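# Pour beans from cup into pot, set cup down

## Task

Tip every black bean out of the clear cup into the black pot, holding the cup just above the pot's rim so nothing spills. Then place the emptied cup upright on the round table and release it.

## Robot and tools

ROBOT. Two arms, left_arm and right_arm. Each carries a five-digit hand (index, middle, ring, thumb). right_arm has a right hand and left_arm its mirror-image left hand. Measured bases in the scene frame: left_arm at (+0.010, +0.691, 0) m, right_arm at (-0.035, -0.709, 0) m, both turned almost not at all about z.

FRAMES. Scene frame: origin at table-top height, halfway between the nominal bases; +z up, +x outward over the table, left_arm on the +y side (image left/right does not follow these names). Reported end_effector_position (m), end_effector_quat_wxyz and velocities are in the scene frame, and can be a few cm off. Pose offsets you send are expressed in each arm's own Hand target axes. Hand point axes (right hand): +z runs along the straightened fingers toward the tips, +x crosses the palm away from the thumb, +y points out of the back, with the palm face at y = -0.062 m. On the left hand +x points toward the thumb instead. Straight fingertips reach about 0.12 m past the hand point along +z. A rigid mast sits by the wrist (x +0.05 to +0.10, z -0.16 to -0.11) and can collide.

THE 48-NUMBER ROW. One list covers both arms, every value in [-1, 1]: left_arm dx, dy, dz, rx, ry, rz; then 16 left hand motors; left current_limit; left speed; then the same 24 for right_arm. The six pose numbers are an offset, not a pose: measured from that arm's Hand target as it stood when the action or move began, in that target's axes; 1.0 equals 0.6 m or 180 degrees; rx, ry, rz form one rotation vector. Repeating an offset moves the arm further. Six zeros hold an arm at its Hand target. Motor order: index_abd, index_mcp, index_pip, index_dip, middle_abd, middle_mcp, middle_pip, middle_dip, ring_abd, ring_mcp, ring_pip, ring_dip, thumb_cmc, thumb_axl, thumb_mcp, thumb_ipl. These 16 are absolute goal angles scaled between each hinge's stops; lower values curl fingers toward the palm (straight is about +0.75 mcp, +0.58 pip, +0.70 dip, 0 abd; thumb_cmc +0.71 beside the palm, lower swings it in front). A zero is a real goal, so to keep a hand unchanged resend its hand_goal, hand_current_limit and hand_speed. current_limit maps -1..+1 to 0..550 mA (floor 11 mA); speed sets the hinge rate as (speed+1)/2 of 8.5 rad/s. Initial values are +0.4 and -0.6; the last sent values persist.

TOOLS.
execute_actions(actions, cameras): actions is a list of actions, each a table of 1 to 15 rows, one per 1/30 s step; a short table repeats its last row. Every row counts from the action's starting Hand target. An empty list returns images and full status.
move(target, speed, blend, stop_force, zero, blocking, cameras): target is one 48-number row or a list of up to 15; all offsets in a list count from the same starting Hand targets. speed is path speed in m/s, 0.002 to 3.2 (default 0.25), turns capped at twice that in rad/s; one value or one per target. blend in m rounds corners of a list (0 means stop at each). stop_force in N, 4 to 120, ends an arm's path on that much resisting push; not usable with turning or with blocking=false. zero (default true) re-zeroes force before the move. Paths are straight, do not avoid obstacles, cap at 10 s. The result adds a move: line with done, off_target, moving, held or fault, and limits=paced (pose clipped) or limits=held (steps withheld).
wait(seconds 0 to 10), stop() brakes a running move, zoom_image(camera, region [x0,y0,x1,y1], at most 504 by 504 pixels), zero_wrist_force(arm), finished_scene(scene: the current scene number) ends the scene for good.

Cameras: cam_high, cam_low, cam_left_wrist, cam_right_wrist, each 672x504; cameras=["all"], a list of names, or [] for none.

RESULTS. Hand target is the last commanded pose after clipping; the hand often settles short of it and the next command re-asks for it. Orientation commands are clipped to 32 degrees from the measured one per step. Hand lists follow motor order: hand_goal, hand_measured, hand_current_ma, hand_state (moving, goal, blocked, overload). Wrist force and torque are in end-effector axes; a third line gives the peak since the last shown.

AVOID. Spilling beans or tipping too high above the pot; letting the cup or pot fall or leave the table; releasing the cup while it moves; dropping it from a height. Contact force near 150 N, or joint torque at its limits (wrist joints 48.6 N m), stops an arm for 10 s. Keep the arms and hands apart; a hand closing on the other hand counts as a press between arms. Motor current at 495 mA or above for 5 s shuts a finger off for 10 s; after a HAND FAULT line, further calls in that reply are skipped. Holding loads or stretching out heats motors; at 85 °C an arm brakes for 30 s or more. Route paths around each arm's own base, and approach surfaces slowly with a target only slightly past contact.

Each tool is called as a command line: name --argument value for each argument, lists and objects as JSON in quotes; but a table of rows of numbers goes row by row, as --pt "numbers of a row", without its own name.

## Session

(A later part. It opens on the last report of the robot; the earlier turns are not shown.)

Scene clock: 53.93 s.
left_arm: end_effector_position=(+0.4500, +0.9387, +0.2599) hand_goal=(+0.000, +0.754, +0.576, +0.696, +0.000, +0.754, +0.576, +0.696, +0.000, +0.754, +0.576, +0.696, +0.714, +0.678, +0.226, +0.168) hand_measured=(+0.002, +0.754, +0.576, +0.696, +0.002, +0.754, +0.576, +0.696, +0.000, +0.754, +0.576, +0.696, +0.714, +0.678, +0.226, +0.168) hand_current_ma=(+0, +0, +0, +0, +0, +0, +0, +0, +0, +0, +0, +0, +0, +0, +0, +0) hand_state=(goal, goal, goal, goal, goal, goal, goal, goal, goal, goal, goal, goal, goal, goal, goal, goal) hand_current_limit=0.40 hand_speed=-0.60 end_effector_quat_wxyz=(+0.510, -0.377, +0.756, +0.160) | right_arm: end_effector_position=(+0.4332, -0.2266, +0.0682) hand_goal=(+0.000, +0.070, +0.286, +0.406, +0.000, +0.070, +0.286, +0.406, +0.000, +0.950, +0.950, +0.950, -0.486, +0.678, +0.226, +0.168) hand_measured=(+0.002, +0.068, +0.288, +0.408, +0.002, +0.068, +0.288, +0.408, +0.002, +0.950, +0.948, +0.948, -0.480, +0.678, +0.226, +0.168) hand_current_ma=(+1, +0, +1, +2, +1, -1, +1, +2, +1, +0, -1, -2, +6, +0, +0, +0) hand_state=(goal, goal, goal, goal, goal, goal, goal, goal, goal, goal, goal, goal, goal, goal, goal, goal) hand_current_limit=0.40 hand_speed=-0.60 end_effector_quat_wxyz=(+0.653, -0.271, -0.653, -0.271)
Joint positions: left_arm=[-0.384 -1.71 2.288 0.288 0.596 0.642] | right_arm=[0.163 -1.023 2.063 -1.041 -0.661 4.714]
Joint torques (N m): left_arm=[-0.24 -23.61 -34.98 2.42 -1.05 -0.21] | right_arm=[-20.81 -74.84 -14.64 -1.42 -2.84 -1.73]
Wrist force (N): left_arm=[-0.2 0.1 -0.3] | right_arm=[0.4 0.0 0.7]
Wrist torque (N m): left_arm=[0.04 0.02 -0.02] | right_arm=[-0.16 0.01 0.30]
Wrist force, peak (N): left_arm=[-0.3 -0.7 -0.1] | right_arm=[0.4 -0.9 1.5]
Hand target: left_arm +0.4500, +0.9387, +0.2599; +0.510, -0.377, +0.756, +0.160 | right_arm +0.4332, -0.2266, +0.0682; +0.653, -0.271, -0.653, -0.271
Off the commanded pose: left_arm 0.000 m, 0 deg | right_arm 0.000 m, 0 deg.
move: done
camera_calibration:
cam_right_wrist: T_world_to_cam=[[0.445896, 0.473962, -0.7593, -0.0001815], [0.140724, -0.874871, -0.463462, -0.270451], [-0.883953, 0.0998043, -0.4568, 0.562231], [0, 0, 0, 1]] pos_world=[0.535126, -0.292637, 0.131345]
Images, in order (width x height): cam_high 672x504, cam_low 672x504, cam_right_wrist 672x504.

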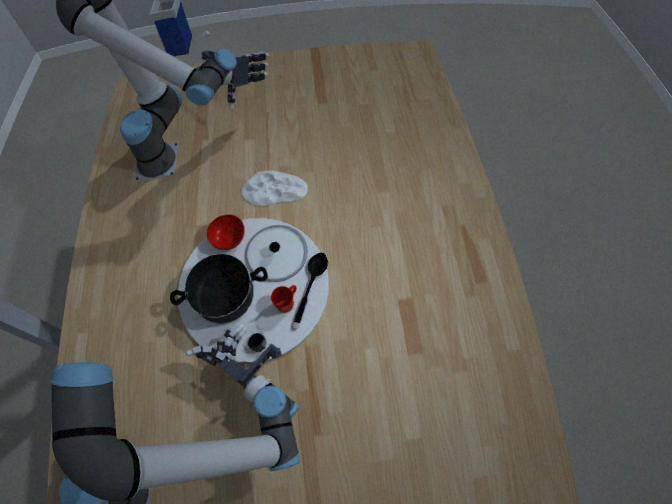

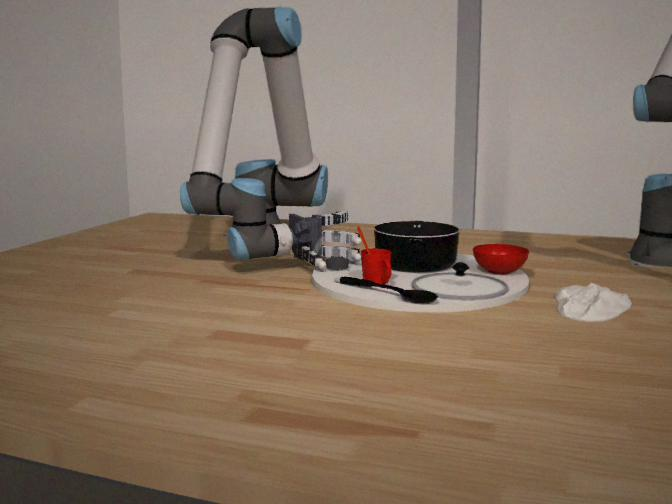

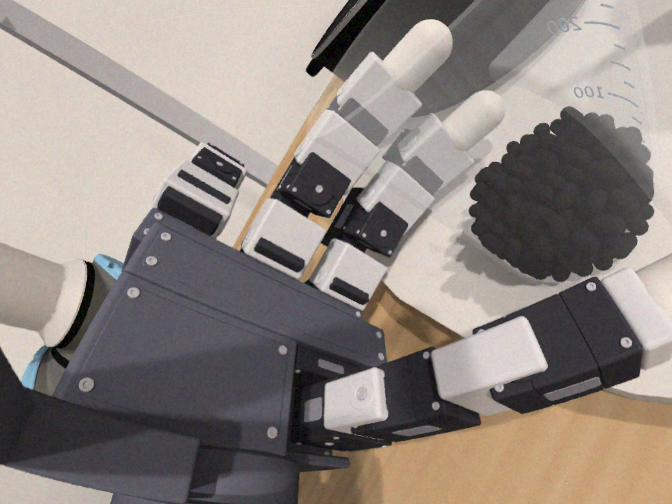

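move --target '[0,0,0,0,0,0, 0,0.754,0.576,0.696,0,0.754,0.576,0.696,0,0.754,0.576,0.696,0.714,0.678,0.226,0.168,0.4,-0.6, 0,0.0717,0.0067,0,0,0, 0,0.07,0.285,0.406,0,0.07,0.285,0.406,0,0.95,0.95,0.95,-0.429,0.678,0.226,0.168,0.4,-0.6]' --speed 0.04 --stop_force 5 --cameras '["cam_low","cam_right_wrist","cam_high"]'

zoom_image --camera "cam_low" --region '[270, 200, 380, 290]'

Scene clock: 57.27 s.
left_arm: end_effector_position=(+0.4500, +0.9387, +0.2599) hand_goal=(+0.000, +0.754, +0.576, +0.696, +0.000, +0.754, +0.576, +0.696, +0.000, +0.754, +0.576, +0.696, +0.714, +0.678, +0.226, +0.168) hand_measured=(+0.002, +0.754, +0.576, +0.696, +0.002, +0.754, +0.576, +0.696, +0.000, +0.754, +0.576, +0.696, +0.714, +0.678, +0.226, +0.168) hand_current_ma=(+0, +0, +0, +0, +0, +0, +0, +0, +0, +0, +0, +0, +0, +0, +0, +0) hand_state=(goal, goal, goal, goal, goal, goal, goal, goal, goal, goal, goal, goal, goal, goal, goal, goal) hand_current_limit=0.40 hand_speed=-0.60 end_effector_quat_wxyz=(+0.510, -0.377, +0.756, +0.160) | right_arm: end_effector_position=(+0.4608, -0.1934, +0.0682) hand_goal=(+0.000, +0.070, +0.286, +0.406, +0.000, +0.070, +0.286, +0.406, +0.000, +0.950, +0.950, +0.950, -0.428, +0.678, +0.226, +0.168) hand_measured=(+0.002, +0.068, +0.288, +0.408, +0.002, +0.068, +0.288, +0.408, +0.002, +0.950, +0.948, +0.948, -0.422, +0.678, +0.226, +0.168) hand_current_ma=(+1, +0, +1, +2, +1, -1, +1, +2, +1, +0, -1, -2, +5, +0, +0, +0) hand_state=(goal, goal, goal, goal, goal, goal, goal, goal, goal, goal, goal, goal, goal, goal, goal, goal) hand_current_limit=0.40 hand_speed=-0.60 end_effector_quat_wxyz=(+0.653, -0.271, -0.653, -0.271)
Joint positions: left_arm=[-0.384 -1.71 2.288 0.288 0.596 0.642] | right_arm=[0.209 -0.985 1.983 -0.999 -0.615 4.714]
Joint torques (N m): left_arm=[-1.55 -22.58 -35.6 2.52 -0.96 -0.28] | right_arm=[-19.69 -78.6 -16.09 -1.62 -2.91 -2]
Wrist force (N): left_arm=[0.0 0.4 -0.1] | right_arm=[0.1 0.3 0.7]
Wrist torque (N m): left_arm=[0.06 0.00 -0.01] | right_arm=[-0.12 0.04 0.27]
Wrist force, peak (N): left_arm=[-0.4 0.0 -0.5] | right_arm=[0.0 -0.7 1.2]
Hand target: left_arm +0.4500, +0.9387, +0.2599; +0.510, -0.377, +0.756, +0.160 | right_arm +0.4608, -0.1934, +0.0682; +0.653, -0.271, -0.653, -0.271
Off the commanded pose: left_arm 0.000 m, 0 deg | right_arm 0.000 m, 0 deg.
move: done
camera_calibration:
cam_right_wrist: T_world_to_cam=[[0.445896, 0.473962, -0.7593, -0.0282712], [0.140724, -0.874871, -0.463462, -0.245202], [-0.883953, 0.0998043, -0.4568, 0.583305], [0, 0, 0, 1]] pos_world=[0.562726, -0.259337, 0.131345]
Images, in order (width x height): cam_high 672x504, cam_low 672x504, cam_right_wrist 672x504.

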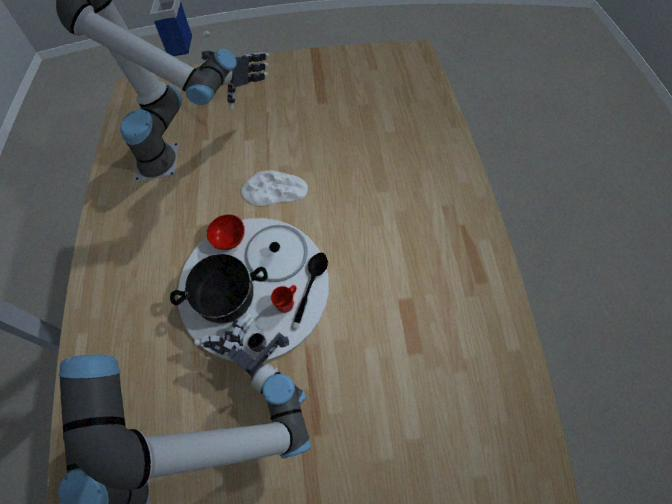

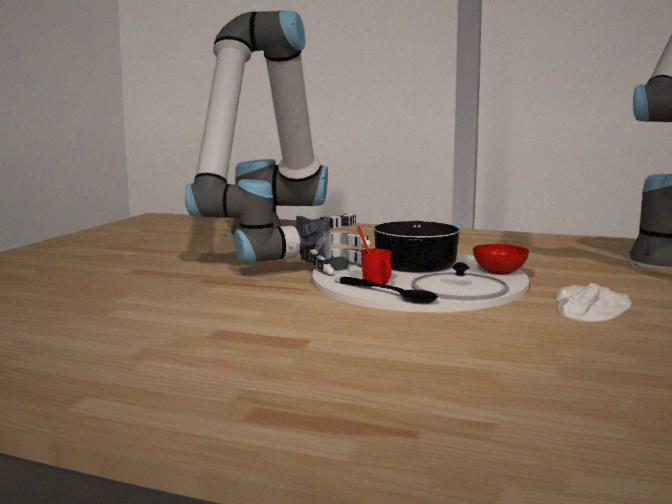

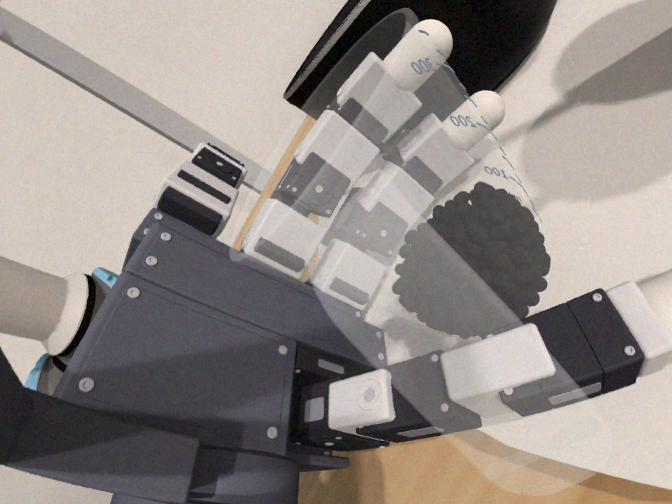

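Scaled by 4.582 from the camera's 672x504 image, which has a finer 960x720 frame.

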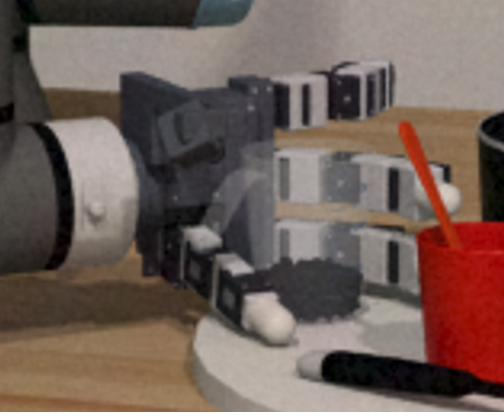

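move --target '[0,0,0,0,0,0, 0,0.754,0.576,0.696,0,0.754,0.576,0.696,0,0.754,0.576,0.696,0.714,0.678,0.226,0.168,0.4,-0.6, 0,0.02,0.01,0,0,0, 0,0.07,0.285,0.406,0,0.07,0.285,0.406,0,0.95,0.95,0.95,-0.429,0.678,0.226,0.168,0.4,-0.6]' --speed 0.03 --stop_force 5 --cameras '["cam_right_wrist"]'

Scene clock: 60.83 s.
left_arm: end_effector_position=(+0.4500, +0.9387, +0.2599) hand_goal=(+0.000, +0.754, +0.576, +0.696, +0.000, +0.754, +0.576, +0.696, +0.000, +0.754, +0.576, +0.696, +0.714, +0.678, +0.226, +0.168) hand_measured=(+0.002, +0.754, +0.576, +0.696, +0.002, +0.754, +0.576, +0.696, +0.000, +0.754, +0.576, +0.696, +0.714, +0.678, +0.226, +0.168) hand_current_ma=(+0, +0, +0, +0, +0, +0, +0, +0, +0, +0, +0, +0, +0, +0, +0, +0) hand_state=(goal, goal, goal, goal, goal, goal, goal, goal, goal, goal, goal, goal, goal, goal, goal, goal) hand_current_limit=0.40 hand_speed=-0.60 end_effector_quat_wxyz=(+0.510, -0.377, +0.756, +0.160) | right_arm: end_effector_position=(+0.4651, -0.1806, +0.0681) hand_goal=(+0.000, +0.070, +0.286, +0.406, +0.000, +0.070, +0.286, +0.406, +0.000, +0.950, +0.950, +0.950, -0.428, +0.678, +0.226, +0.168) hand_measured=(+0.002, +0.068, +0.288, +0.408, +0.002, +0.068, +0.288, +0.408, +0.002, +0.950, +0.948, +0.948, -0.422, +0.678, +0.226, +0.168) hand_current_ma=(+1, +0, +1, +2, +1, -1, +1, +2, +1, +0, -1, -2, +5, +0, +0, +0) hand_state=(goal, goal, goal, goal, goal, goal, goal, goal, goal, goal, goal, goal, goal, goal, goal, goal) hand_current_limit=0.40 hand_speed=-0.60 end_effector_quat_wxyz=(+0.653, -0.271, -0.653, -0.271)
Joint positions: left_arm=[-0.384 -1.71 2.288 0.288 0.596 0.642] | right_arm=[0.227 -0.976 1.964 -0.989 -0.597 4.714]
Joint torques (N m): left_arm=[-1.89 -23.92 -35.21 2.64 -1.02 -0.31] | right_arm=[-19.48 -79.03 -16.87 -1.44 -2.91 2.05]
Wrist force (N): left_arm=[0.1 0.3 -0.2] | right_arm=[0.9 0.0 0.5]
Wrist torque (N m): left_arm=[0.06 -0.01 0.00] | right_arm=[-0.13 -0.05 0.33]
Wrist force, peak (N): left_arm=[-0.6 0.6 0.2] | right_arm=[0.4 0.6 1.1]
Hand target: left_arm +0.4500, +0.9387, +0.2599; +0.510, -0.377, +0.756, +0.160 | right_arm +0.4651, -0.1806, +0.0681; +0.653, -0.271, -0.653, -0.271
Off the commanded pose: left_arm 0.000 m, 0 deg | right_arm 0.000 m, 0 deg.
move: done
camera_calibration:
cam_right_wrist: T_world_to_cam=[[0.445896, 0.473962, -0.7593, -0.0362078], [0.140724, -0.874871, -0.463462, -0.234696], [-0.883953, 0.0998043, -0.4568, 0.585838], [0, 0, 0, 1]] pos_world=[0.567026, -0.246637, 0.131345]
Images, in order (width x height): cam_right_wrist 672x504.

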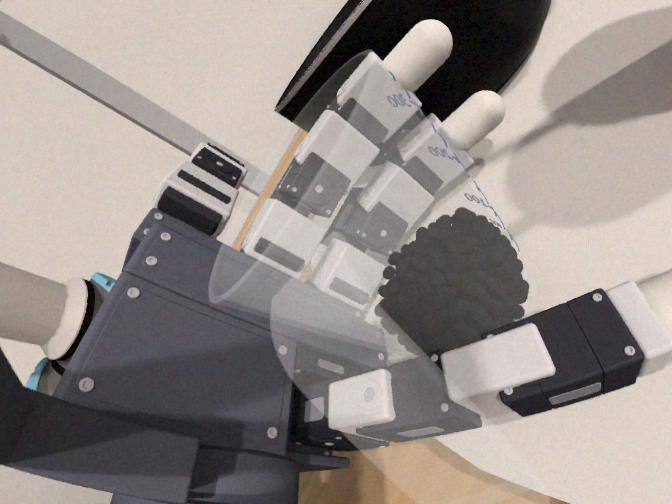

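move --target '[0,0,0,0,0,0, 0,0.754,0.576,0.696,0,0.754,0.576,0.696,0,0.754,0.576,0.696,0.714,0.678,0.226,0.168,0.4,-0.6, 0,0,0,0,0,0, 0,0.03,-0.25,0.0,0,0.03,-0.25,0.0,0,0.95,0.95,0.95,-0.486,0.678,0.12,-0.25,0.0,-0.85]' --speed 0.03 --cameras '["cam_right_wrist","cam_low"]'

zoom_image --camera "cam_low" --region '[270, 200, 380, 290]'

Scene clock: 62.50 s.
left_arm: end_effector_position=(+0.4500, +0.9387, +0.2599) hand_goal=(+0.000, +0.754, +0.576, +0.696, +0.000, +0.754, +0.576, +0.696, +0.000, +0.754, +0.576, +0.696, +0.714, +0.678, +0.226, +0.168) hand_measured=(+0.002, +0.754, +0.576, +0.696, +0.002, +0.754, +0.576, +0.696, +0.000, +0.754, +0.576, +0.696, +0.714, +0.678, +0.226, +0.168) hand_current_ma=(+0, +0, +0, +0, +0, +0, +0, +0, +0, +0, +0, +0, +0, +0, +0, +0) hand_state=(goal, goal, goal, goal, goal, goal, goal, goal, goal, goal, goal, goal, goal, goal, goal, goal) hand_current_limit=0.40 hand_speed=-0.60 end_effector_quat_wxyz=(+0.510, -0.377, +0.756, +0.160) | right_arm: end_effector_position=(+0.4651, -0.1806, +0.0681) hand_goal=(+0.000, +0.030, -0.250, +0.000, +0.000, +0.030, -0.250, +0.000, +0.000, +0.950, +0.950, +0.950, -0.486, +0.678, +0.120, -0.250) hand_measured=(+0.002, +0.048, -0.170, +0.018, +0.004, +0.056, -0.118, +0.024, +0.002, +0.950, +0.948, +0.948, -0.468, +0.678, +0.124, -0.248) hand_current_ma=(+1, +28, +205, +24, +2, +46, +275, +38, +1, +0, -1, -2, +23, +0, +4, +2) hand_state=(goal, goal, blocked, goal, goal, blocked, blocked, blocked, goal, goal, goal, goal, goal, goal, goal, goal) hand_current_limit=0.00 hand_speed=-0.85 end_effector_quat_wxyz=(+0.653, -0.271, -0.653, -0.271)
Joint positions: left_arm=[-0.384 -1.71 2.288 0.288 0.596 0.642] | right_arm=[0.227 -0.976 1.964 -0.989 -0.597 4.714]
Joint torques (N m): left_arm=[-1.56 -22.6 -34.09 2.17 -0.83 -0.14] | right_arm=[-17.97 -77.24 -17.58 -0.98 -2.54 1.98]
Wrist force (N): left_arm=[-0.1 -0.1 -0.5] | right_arm=[1.9 0.9 0.7]
Wrist torque (N m): left_arm=[0.04 0.01 -0.01] | right_arm=[-0.12 0.00 0.20]
Wrist force, peak (N): left_arm=[-0.6 0.5 0.2] | right_arm=[2.7 0.9 0.8]
Hand target: left_arm +0.4500, +0.9387, +0.2599; +0.510, -0.377, +0.756, +0.160 | right_arm +0.4651, -0.1806, +0.0681; +0.653, -0.271, -0.653, -0.271
Off the commanded pose: left_arm 0.000 m, 0 deg | right_arm 0.000 m, 0 deg.
move: done
camera_calibration:
cam_right_wrist: T_world_to_cam=[[0.445896, 0.473962, -0.7593, -0.0362078], [0.140724, -0.874871, -0.463462, -0.234696], [-0.883953, 0.0998043, -0.4568, 0.585838], [0, 0, 0, 1]] pos_world=[0.567026, -0.246637, 0.131345]
Images, in order (width x height): cam_low 672x504, cam_right_wrist 672x504.

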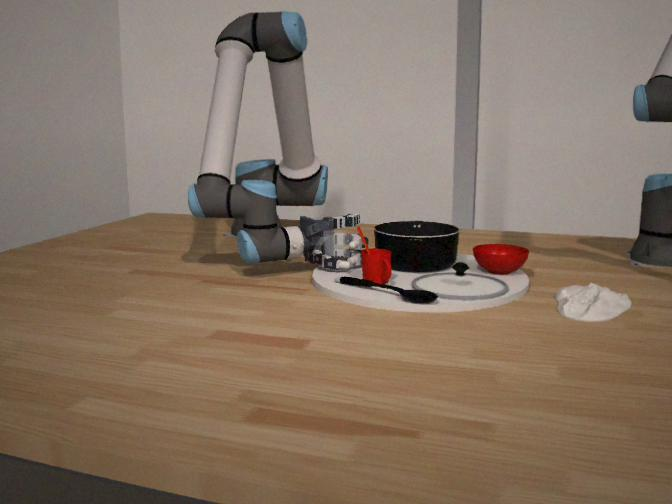

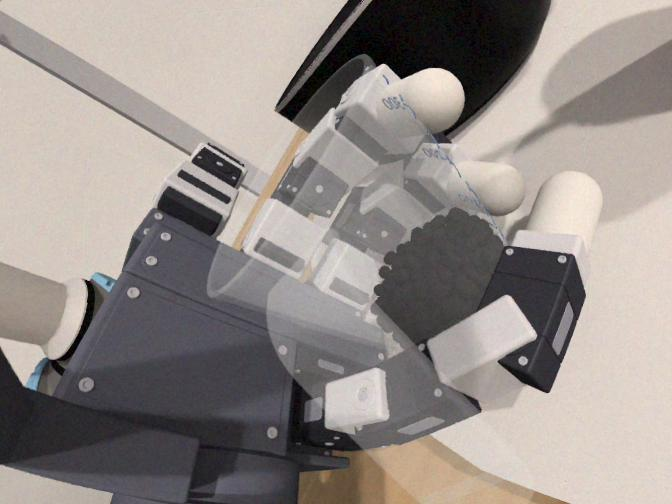

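Scaled by 4.582 from the camera's 672x504 image, which has a finer 960x720 frame.

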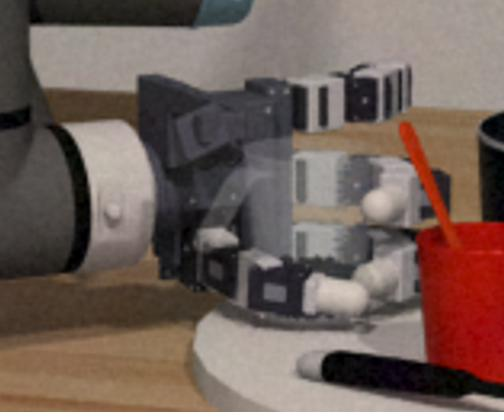

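move --target '[0,0,0,0,0,0, 0,0.754,0.576,0.696,0,0.754,0.576,0.696,0,0.754,0.576,0.696,0.714,0.678,0.226,0.168,0.4,-0.6, 0,0,0,0,0,0, 0,0.0,-0.3,-0.1,0,0.0,-0.25,-0.1,0,0.95,0.95,0.95,-0.486,0.678,0.04,-0.45,0.0,-0.85]' --speed 0.03 --cameras '["cam_right_wrist","cam_low"]'

zoom_image --camera "cam_low" --region '[270, 200, 380, 290]'

Scene clock: 63.47 s.
left_arm: end_effector_position=(+0.4500, +0.9387, +0.2599) hand_goal=(+0.000, +0.754, +0.576, +0.696, +0.000, +0.754, +0.576, +0.696, +0.000, +0.754, +0.576, +0.696, +0.714, +0.678, +0.226, +0.168) hand_measured=(+0.002, +0.754, +0.576, +0.696, +0.002, +0.754, +0.576, +0.696, +0.000, +0.754, +0.576, +0.696, +0.714, +0.678, +0.226, +0.168) hand_current_ma=(+0, +0, +0, +0, +0, +0, +0, +0, +0, +0, +0, +0, +0, +0, +0, +0) hand_state=(goal, goal, goal, goal, goal, goal, goal, goal, goal, goal, goal, goal, goal, goal, goal, goal) hand_current_limit=0.40 hand_speed=-0.60 end_effector_quat_wxyz=(+0.510, -0.377, +0.756, +0.160) | right_arm: end_effector_position=(+0.4651, -0.1806, +0.0681) hand_goal=(+0.000, +0.000, -0.300, -0.100, +0.000, +0.000, -0.250, -0.100, +0.000, +0.950, +0.950, +0.950, -0.486, +0.678, +0.040, -0.450) hand_measured=(+0.004, +0.060, -0.174, -0.056, +0.004, +0.060, -0.118, -0.014, +0.002, +0.950, +0.948, +0.948, -0.468, +0.678, +0.110, -0.344) hand_current_ma=(+2, +149, +275, +89, +3, +149, +275, +235, +1, +0, -1, -2, +23, +0, +247, +274) hand_state=(goal, blocked, blocked, blocked, goal, blocked, blocked, blocked, goal, goal, goal, goal, goal, goal, blocked, blocked) hand_current_limit=0.00 hand_speed=-0.85 end_effector_quat_wxyz=(+0.653, -0.271, -0.653, -0.271)
Joint positions: left_arm=[-0.384 -1.71 2.288 0.288 0.596 0.642] | right_arm=[0.227 -0.976 1.964 -0.989 -0.597 4.714]
Joint torques (N m): left_arm=[-1.06 -22.75 -34.9 2.23 -0.81 -0.26] | right_arm=[-17.15 -73.65 -18.1 -0.78 -2.22 1.98]
Wrist force (N): left_arm=[0.1 -0.1 -0.3] | right_arm=[2.9 1.3 0.9]
Wrist torque (N m): left_arm=[0.01 -0.02 0.02] | right_arm=[-0.07 -0.11 0.20]
Wrist force, peak (N): left_arm=[-0.8 0.1 0.1] | right_arm=[3.7 1.6 0.5]
Hand target: left_arm +0.4500, +0.9387, +0.2599; +0.510, -0.377, +0.756, +0.160 | right_arm +0.4651, -0.1806, +0.0681; +0.653, -0.271, -0.653, -0.271
Off the commanded pose: left_arm 0.000 m, 0 deg | right_arm 0.000 m, 0 deg.
move: done
camera_calibration:
cam_right_wrist: T_world_to_cam=[[0.445896, 0.473962, -0.7593, -0.0362078], [0.140724, -0.874871, -0.463462, -0.234696], [-0.883953, 0.0998043, -0.4568, 0.585838], [0, 0, 0, 1]] pos_world=[0.567026, -0.246637, 0.131345]
Images, in order (width x height): cam_low 672x504, cam_right_wrist 672x504.

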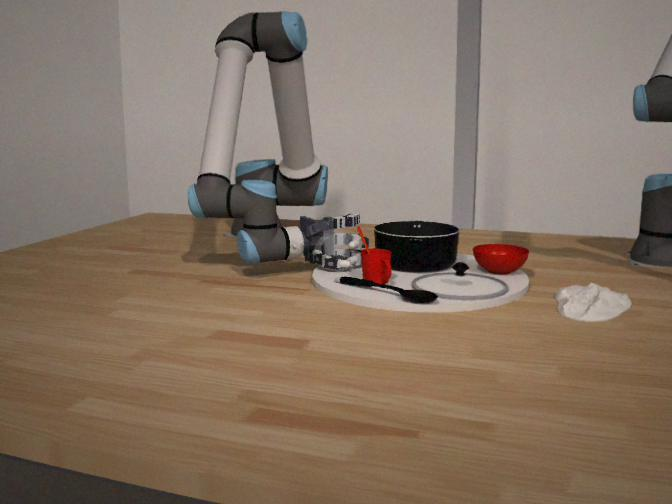

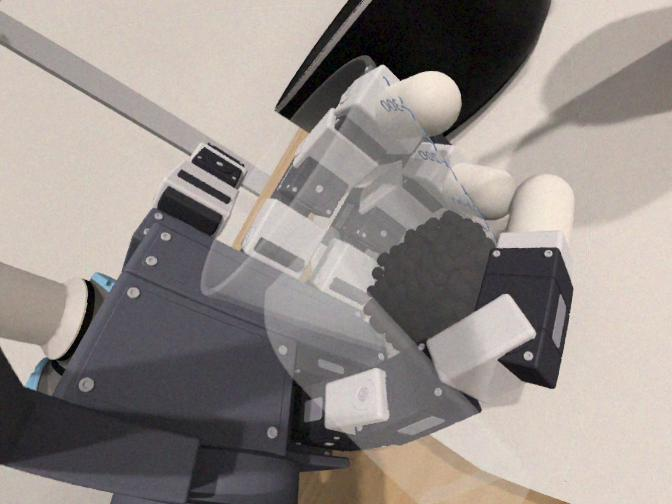

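Scaled by 4.582 from the camera's 672x504 image, which has a finer 960x720 frame.

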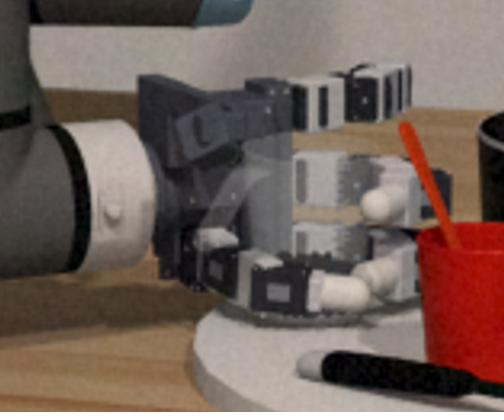

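move --target '[0,0,0,0,0,0, 0,0.754,0.576,0.696,0,0.754,0.576,0.696,0,0.754,0.576,0.696,0.714,0.678,0.226,0.168,0.4,-0.6, 0.0333,0,0,0,0,0, 0,0.0,-0.3,-0.1,0,0.0,-0.25,-0.1,0,0.95,0.95,0.95,-0.486,0.678,0.04,-0.45,0.0,-0.85]' --speed 0.04 --cameras '["cam_right_wrist","cam_low"]'

zoom_image --camera "cam_low" --region '[270, 200, 380, 290]'

Scene clock: 64.47 s.
left_arm: end_effector_position=(+0.4500, +0.9387, +0.2599) hand_goal=(+0.000, +0.754, +0.576, +0.696, +0.000, +0.754, +0.576, +0.696, +0.000, +0.754, +0.576, +0.696, +0.714, +0.678, +0.226, +0.168) hand_measured=(+0.002, +0.754, +0.576, +0.696, +0.002, +0.754, +0.576, +0.696, +0.000, +0.754, +0.576, +0.696, +0.714, +0.678, +0.226, +0.168) hand_current_ma=(+0, +0, +0, +0, +0, +0, +0, +0, +0, +0, +0, +0, +0, +0, +0, +0) hand_state=(goal, goal, goal, goal, goal, goal, goal, goal, goal, goal, goal, goal, goal, goal, goal, goal) hand_current_limit=0.40 hand_speed=-0.60 end_effector_quat_wxyz=(+0.510, -0.377, +0.756, +0.160) | right_arm: end_effector_position=(+0.4651, -0.1806, +0.0882) hand_goal=(+0.000, +0.000, -0.300, -0.100, +0.000, +0.000, -0.250, -0.100, +0.000, +0.950, +0.950, +0.950, -0.486, +0.678, +0.040, -0.450) hand_measured=(+0.004, +0.068, -0.174, -0.078, +0.016, +0.060, -0.118, -0.014, +0.002, +0.950, +0.948, +0.948, -0.468, +0.680, +0.110, -0.358) hand_current_ma=(+2, +180, +275, +33, +16, +149, +275, +229, +1, +0, -1, -2, +23, +2, +247, +275) hand_state=(goal, blocked, blocked, blocked, goal, blocked, blocked, blocked, goal, goal, goal, goal, goal, goal, blocked, blocked) hand_current_limit=0.00 hand_speed=-0.85 end_effector_quat_wxyz=(+0.653, -0.271, -0.653, -0.271) end_effector_velocity=(+0.000, +0.000, -0.003) end_effector_angular_velocity=(-0.001, +0.001, +0.001)
Joint positions: left_arm=[-0.384 -1.71 2.288 0.288 0.596 0.642] | right_arm=[0.227 -1.005 1.961 -0.957 -0.597 4.714]
Joint velocities: left_arm=[within noise] | right_arm=[0.001 0.004 0 -0.005 0 0.001]
Joint torques (N m): left_arm=[-0.4 -23.32 -34.48 2.37 -0.83 -0.19] | right_arm=[-8.08 -60.67 -28.15 -1.76 -0.21 1.06]
Wrist force (N): left_arm=[0.0 0.0 -0.3] | right_arm=[-0.8 0.2 0.8]
Wrist torque (N m): left_arm=[0.03 0.00 0.01] | right_arm=[-0.13 0.05 0.26]
Wrist force, peak (N): left_arm=[0.5 0.0 -0.4] | right_arm=[3.4 1.0 1.0]
Hand target: left_arm +0.4500, +0.9387, +0.2599; +0.510, -0.377, +0.756, +0.160 | right_arm +0.4651, -0.1806, +0.0881; +0.653, -0.271, -0.653, -0.271
Off the commanded pose: left_arm 0.000 m, 0 deg | right_arm 0.000 m, 0 deg.
move: done
camera_calibration:
cam_right_wrist: T_world_to_cam=[[0.44579, 0.473974, -0.759355, -0.020874], [0.140671, -0.874865, -0.46349, -0.225345], [-0.884015, 0.0998001, -0.45668, 0.595036], [0, 0, 0, 1]] pos_world=[0.567026, -0.246637, 0.151445]
Images, in order (width x height): cam_low 672x504, cam_right_wrist 672x504.

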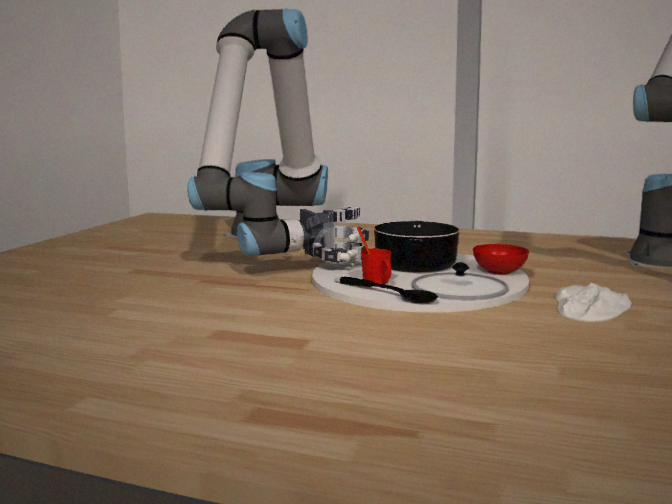

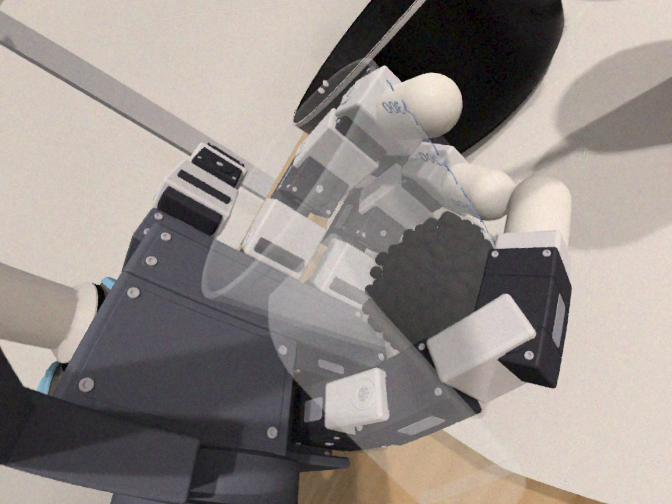

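Scaled by 4.582 from the camera's 672x504 image, which has a finer 960x720 frame.

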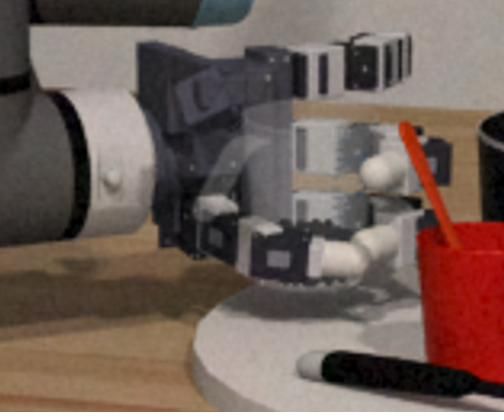

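move --target '[0,0,0,0,0,0, 0,0.754,0.576,0.696,0,0.754,0.576,0.696,0,0.754,0.576,0.696,0.714,0.678,0.226,0.168,0.4,-0.6, 0.1867,0,0,0,0,0, 0,0.0,-0.3,-0.1,0,0.0,-0.25,-0.1,0,0.95,-0.9,-0.6,-0.486,0.678,0.04,-0.45,0.0,-0.6]' --speed 0.1 --cameras '["cam_right_wrist","cam_low","cam_high"]'

Scene clock: 69.57 s.
left_arm: end_effector_position=(+0.4500, +0.9387, +0.2599) hand_goal=(+0.000, +0.754, +0.576, +0.696, +0.000, +0.754, +0.576, +0.696, +0.000, +0.754, +0.576, +0.696, +0.714, +0.678, +0.226, +0.168) hand_measured=(+0.002, +0.754, +0.576, +0.696, +0.002, +0.754, +0.576, +0.696, +0.000, +0.754, +0.576, +0.696, +0.714, +0.678, +0.226, +0.168) hand_current_ma=(+0, +0, +0, +0, +0, +0, +0, +0, +0, +0, +0, +0, +0, +0, +0, +0) hand_state=(goal, goal, goal, goal, goal, goal, goal, goal, goal, goal, goal, goal, goal, goal, goal, goal) hand_current_limit=0.40 hand_speed=-0.60 end_effector_quat_wxyz=(+0.510, -0.377, +0.756, +0.160) | right_arm: end_effector_position=(+0.4651, -0.1805, +0.2001) hand_goal=(+0.000, +0.000, -0.300, -0.100, +0.000, +0.000, -0.250, -0.100, +0.000, +0.950, -0.900, -0.600, -0.486, +0.678, +0.040, -0.450) hand_measured=(+0.004, +0.068, -0.174, -0.078, +0.016, +0.060, -0.118, -0.014, +0.002, +0.950, -0.898, -0.596, -0.468, +0.680, +0.110, -0.358) hand_current_ma=(+3, +180, +275, +33, +16, +149, +275, +229, +1, +0, +2, +2, +23, +2, +247, +275) hand_state=(goal, blocked, blocked, blocked, goal, blocked, blocked, blocked, goal, goal, goal, goal, goal, goal, blocked, blocked) hand_current_limit=0.00 hand_speed=-0.60 end_effector_quat_wxyz=(+0.653, -0.271, -0.653, -0.271)
Joint positions: left_arm=[-0.384 -1.71 2.288 0.288 0.596 0.642] | right_arm=[0.227 -1.154 1.925 -0.772 -0.597 4.714]
Joint torques (N m): left_arm=[-0.43 -23.09 -34.57 2.37 -0.92 -0.11] | right_arm=[11.47 -67.06 -25.13 0.56 0.45 -2.53]
Wrist force (N): left_arm=[-0.4 0.1 -0.3] | right_arm=[-0.8 0.3 0.6]
Wrist torque (N m): left_arm=[0.03 0.04 -0.03] | right_arm=[-0.10 0.07 0.27]
Wrist force, peak (N): left_arm=[-0.4 0.5 -0.3] | right_arm=[-2.6 0.4 0.5]
Hand target: left_arm +0.4500, +0.9387, +0.2599; +0.510, -0.377, +0.756, +0.160 | right_arm +0.4651, -0.1805, +0.2001; +0.653, -0.271, -0.653, -0.271
Off the commanded pose: left_arm 0.000 m, 0 deg | right_arm 0.000 m, 0 deg.
move: done
camera_calibration:
cam_right_wrist: T_world_to_cam=[[0.446005, 0.473949, -0.759244, 0.0638925], [0.140688, -0.874867, -0.463481, -0.173405], [-0.883904, 0.0998988, -0.456874, 0.646141], [0, 0, 0, 1]] pos_world=[0.567026, -0.246537, 0.263345]
Images, in order (width x height): cam_high 672x504, cam_low 672x504, cam_right_wrist 672x504.

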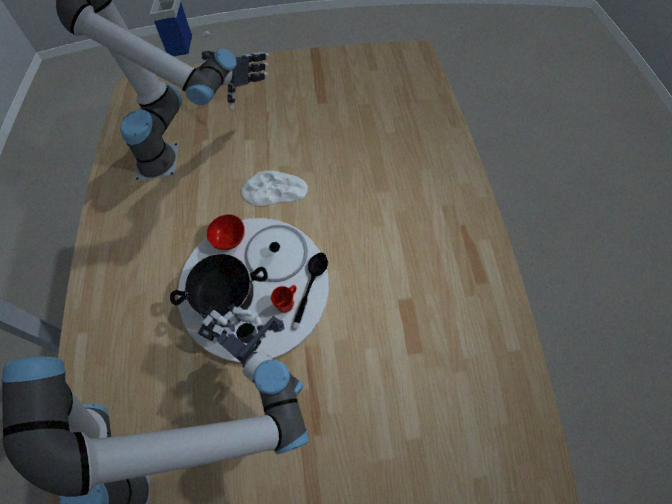

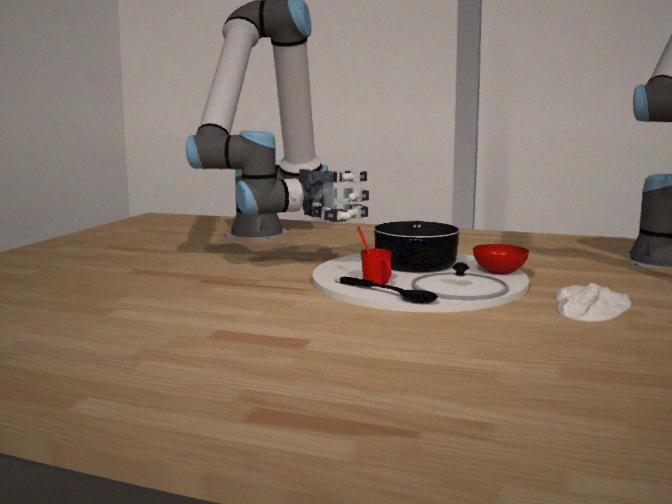

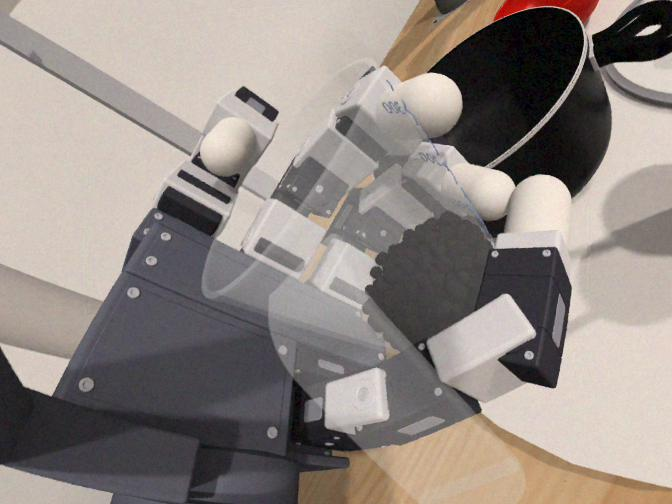

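move --target '[0,0,0,0,0,0, 0,0.754,0.576,0.696,0,0.754,0.576,0.696,0,0.754,0.576,0.696,0.714,0.678,0.226,0.168,0.4,-0.6, -0.0617,0.1003,0.1905,0,-0.25,0, 0,0.0,-0.3,-0.1,0,0.0,-0.25,-0.1,0,0.95,-0.9,-0.6,-0.486,0.678,0.04,-0.45,0.0,-0.6]' --speed 0.1 --cameras '["cam_right_wrist","cam_low","cam_high"]'

zoom_image --camera "cam_low" --region '[300, 120, 500, 290]'

zoom_image --camera "cam_high" --region '[160, 220, 320, 380]'

Scene clock: 74.33 s.
left_arm: end_effector_position=(+0.4500, +0.9387, +0.2599) hand_goal=(+0.000, +0.754, +0.576, +0.696, +0.000, +0.754, +0.576, +0.696, +0.000, +0.754, +0.576, +0.696, +0.714, +0.678, +0.226, +0.168) hand_measured=(+0.002, +0.754, +0.576, +0.696, +0.002, +0.754, +0.576, +0.696, +0.000, +0.754, +0.576, +0.696, +0.714, +0.678, +0.226, +0.168) hand_current_ma=(+0, +0, +0, +0, +0, +0, +0, +0, +0, +0, +0, +0, +0, +0, +0, +0) hand_state=(goal, goal, goal, goal, goal, goal, goal, goal, goal, goal, goal, goal, goal, goal, goal, goal) hand_current_limit=0.40 hand_speed=-0.60 end_effector_quat_wxyz=(+0.510, -0.377, +0.756, +0.160) | right_arm: end_effector_position=(+0.4268, -0.0571, +0.1630) hand_goal=(+0.000, +0.000, -0.300, -0.100, +0.000, +0.000, -0.250, -0.100, +0.000, +0.950, -0.900, -0.600, -0.486, +0.678, +0.040, -0.450) hand_measured=(+0.004, +0.072, -0.174, -0.084, +0.016, +0.060, -0.118, -0.016, +0.002, +0.950, -0.898, -0.596, -0.468, +0.682, +0.110, -0.362) hand_current_ma=(+3, +196, +275, +19, +16, +149, +275, +225, +1, +0, +1, +2, +23, +2, +247, +275) hand_state=(goal, blocked, blocked, goal, goal, blocked, blocked, blocked, goal, goal, goal, goal, goal, goal, blocked, blocked) hand_current_limit=0.00 hand_speed=-0.60 end_effector_quat_wxyz=(-0.353, +0.354, +0.854, +0.146)
Joint positions: left_arm=[-0.384 -1.71 2.288 0.288 0.596 0.642] | right_arm=[0.541 -1.328 2.078 -2.048 -0.825 5.893]
Joint torques (N m): left_arm=[-2.25 -24.05 -34.13 2.19 -1.1 -0.16] | right_arm=[-17.9 -58.89 -34.02 -3.02 2.24 -0.42]
Wrist force (N): left_arm=[0.0 0.1 0.1] | right_arm=[-1.1 -0.7 1.1]
Wrist torque (N m): left_arm=[0.01 0.00 0.01] | right_arm=[-0.03 0.11 0.17]
Wrist force, peak (N): left_arm=[-0.7 0.1 -0.3] | right_arm=[-1.3 -0.2 1.7]
Hand target: left_arm +0.4500, +0.9387, +0.2599; +0.510, -0.377, +0.756, +0.160 | right_arm +0.4269, -0.0572, +0.1630; -0.353, +0.354, +0.854, +0.146
Off the commanded pose: left_arm 0.000 m, 0 deg | right_arm 0.000 m, 0 deg.
move: done
camera_calibration:
cam_right_wrist: T_world_to_cam=[[0.82942, 0.0903538, -0.55127, -0.22512], [0.22411, -0.957757, 0.180211, -0.222476], [-0.5117, -0.273016, -0.814632, 0.461118], [0, 0, 0, 1]] pos_world=[0.472532, -0.0668451, 0.291632]
Images, in order (width x height): cam_high 672x504, cam_low 672x504, cam_right_wrist 672x504.

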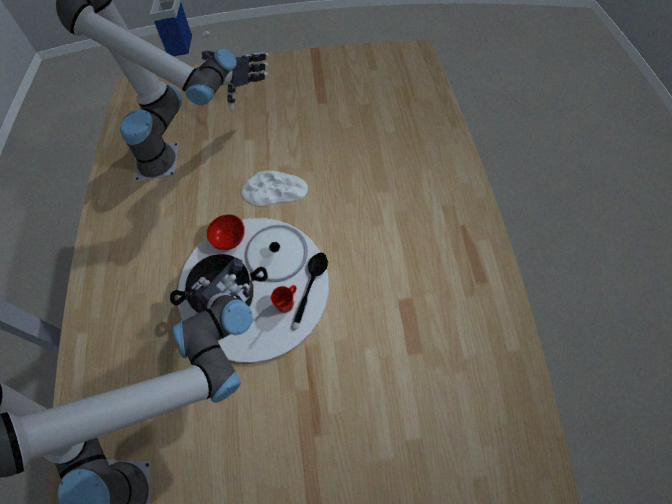

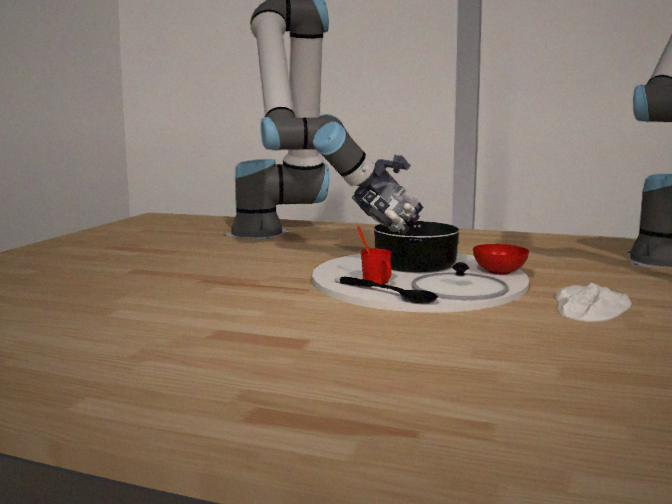

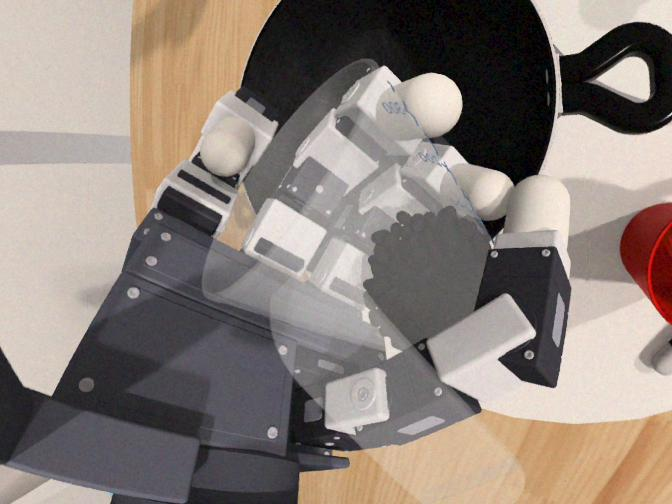

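Scaled by 2.520 from the camera's 672x504 image, which has a finer 960x720 frame.

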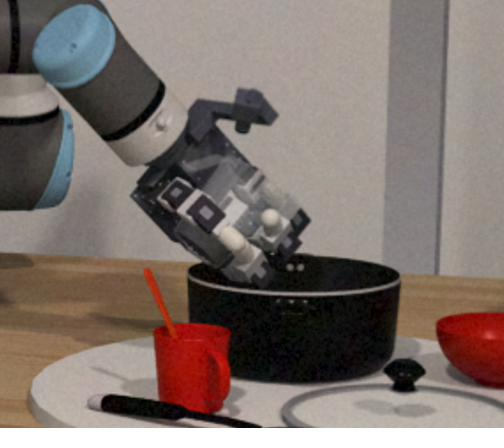

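Scaled by 3.150 from the camera's 672x504 image, which has a finer 960x720 frame.

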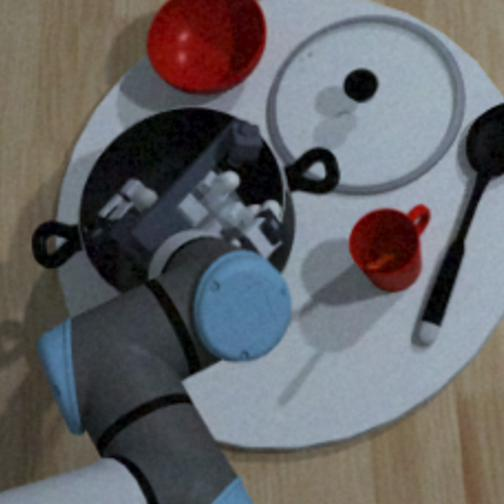

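move --pt "0 0 0 0 0 0 0 0.754 0.576 0.696 0 0.754 0.576 0.696 0 0.754 0.576 0.696 0.714 0.678 0.226 0.168 0.4 -0.6 -0.0152 0 -0.0175 0 -0.1667 0 0 0.0 -0.3 -0.1 0 0.0 -0.25 -0.1 0 0.95 -0.9 -0.6 -0.486 0.678 0.04 -0.45 0.0 -0.6" --pt "0 0 0 0 0 0 0 0.754 0.576 0.696 0 0.754 0.576 0.696 0 0.754 0.576 0.696 0.714 0.678 0.226 0.168 0.4 -0.6 -0.0101 0 -0.029 0 -0.2778 0 0 0.0 -0.3 -0.1 0 0.0 -0.25 -0.1 0 0.95 -0.9 -0.6 -0.486 0.678 0.04 -0.45 0.0 -0.6" --speed 0.12 --blend 0.005 --cameras '["cam_right_wrist","cam_low","cam_high"]'

zoom_image --camera "cam_low" --region '[300, 120, 500, 290]'

zoom_image --camera "cam_high" --region '[160, 220, 320, 380]'

Scene clock: 79.13 s.
left_arm: end_effector_position=(+0.4500, +0.9387, +0.2599) hand_goal=(+0.000, +0.754, +0.576, +0.696, +0.000, +0.754, +0.576, +0.696, +0.000, +0.754, +0.576, +0.696, +0.714, +0.678, +0.226, +0.168) hand_measured=(+0.002, +0.754, +0.576, +0.696, +0.002, +0.754, +0.576, +0.696, +0.000, +0.754, +0.576, +0.696, +0.714, +0.678, +0.226, +0.168) hand_current_ma=(+0, +0, +0, +0, +0, +0, +0, +0, +0, +0, +0, +0, +0, +0, +0, +0) hand_state=(goal, goal, goal, goal, goal, goal, goal, goal, goal, goal, goal, goal, goal, goal, goal, goal) hand_current_limit=0.40 hand_speed=-0.60 end_effector_quat_wxyz=(+0.510, -0.377, +0.756, +0.160) | right_arm: end_effector_position=(+0.4385, -0.0687, +0.1711) hand_goal=(+0.000, +0.000, -0.300, -0.100, +0.000, +0.000, -0.250, -0.100, +0.000, +0.950, -0.900, -0.600, -0.486, +0.678, +0.040, -0.450) hand_measured=(+0.004, +0.078, -0.178, -0.090, +0.016, +0.060, -0.118, -0.018, +0.002, +0.950, -0.898, -0.596, -0.468, +0.682, +0.110, -0.366) hand_current_ma=(+3, +214, +275, +11, +16, +149, +275, +216, +1, +0, +1, +2, +23, +2, +247, +275) hand_state=(goal, blocked, blocked, goal, goal, blocked, blocked, blocked, goal, goal, goal, goal, goal, goal, blocked, blocked) hand_current_limit=0.00 hand_speed=-0.60 end_effector_quat_wxyz=(+0.041, +0.382, +0.923, -0.017)
Joint positions: left_arm=[-0.384 -1.71 2.288 0.288 0.596 0.642] | right_arm=[0.808 -1.343 2.031 -2.26 -1.659 6.267]
Joint torques (N m): left_arm=[-0.84 -23.86 -34.24 2.43 -0.81 -0.14] | right_arm=[-18.99 -67.1 -36.13 -3.1 -1.19 -2.1]
Wrist force (N): left_arm=[-0.2 0.1 0.0] | right_arm=[-0.3 -0.3 0.8]
Wrist torque (N m): left_arm=[0.02 0.04 -0.01] | right_arm=[0.16 0.07 -0.16]
Wrist force, peak (N): left_arm=[0.0 0.3 -0.8] | right_arm=[2.4 -0.3 1.8]
Hand target: left_arm +0.4500, +0.9387, +0.2599; +0.510, -0.377, +0.756, +0.160 | right_arm +0.4386, -0.0689, +0.1711; +0.041, +0.383, +0.923, -0.017
Off the commanded pose: left_arm 0.000 m, 0 deg | right_arm 0.000 m, 0 deg.
move: done
camera_calibration:
cam_right_wrist: T_world_to_cam=[[0.99605, -0.0761024, 0.0457538, -0.416019], [-0.0843131, -0.648866, 0.756217, -0.179771], [-0.0278619, -0.757088, -0.652719, 0.197306], [0, 0, 0, 1]] pos_world=[0.404716, 0.00107017, 0.283766]
Images, in order (width x height): cam_high 672x504, cam_low 672x504, cam_right_wrist 672x504.

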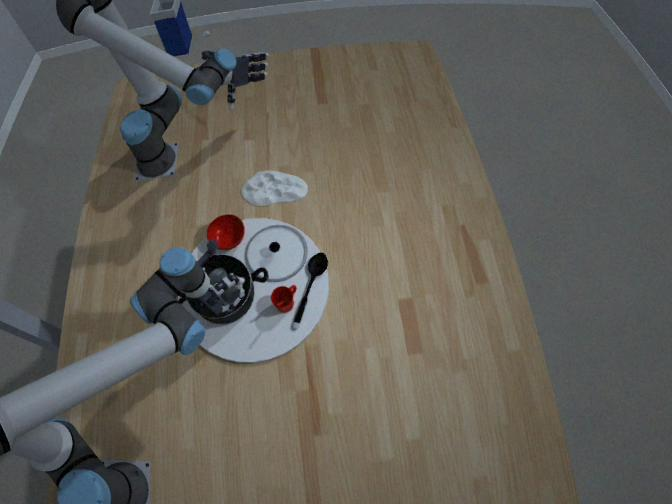

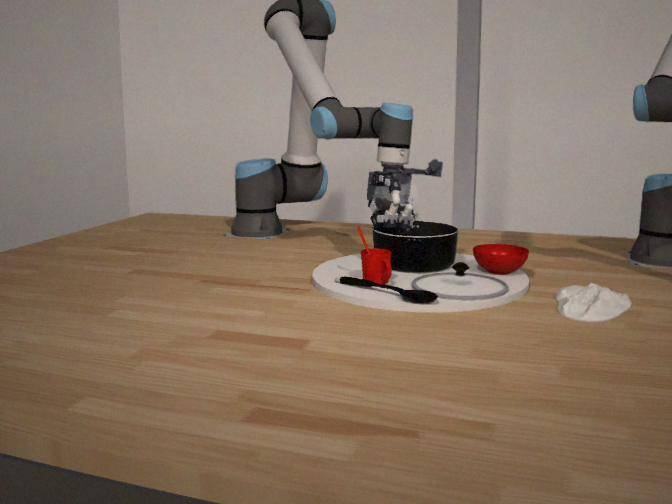

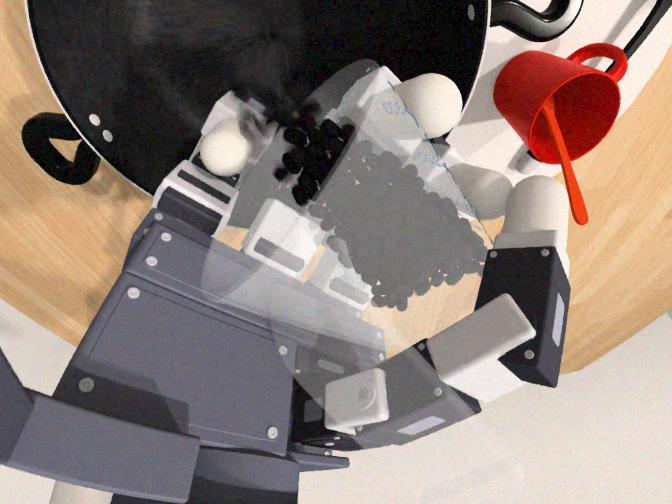

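Scaled by 2.520 from the camera's 672x504 image, which has a finer 960x720 frame.

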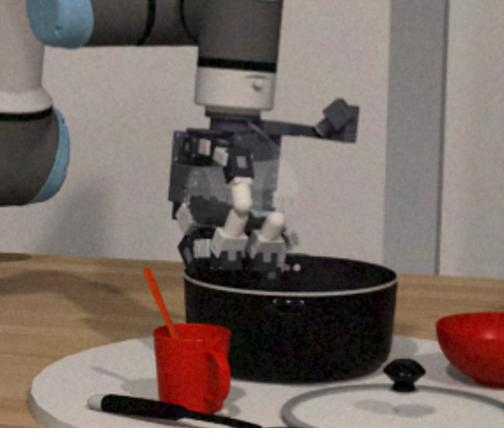

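Scaled by 3.150 from the camera's 672x504 image, which has a finer 960x720 frame.

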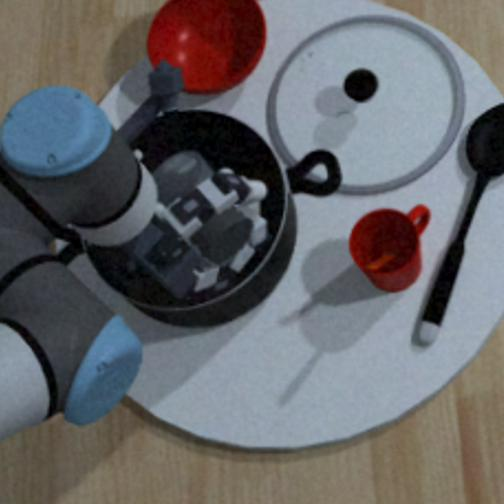

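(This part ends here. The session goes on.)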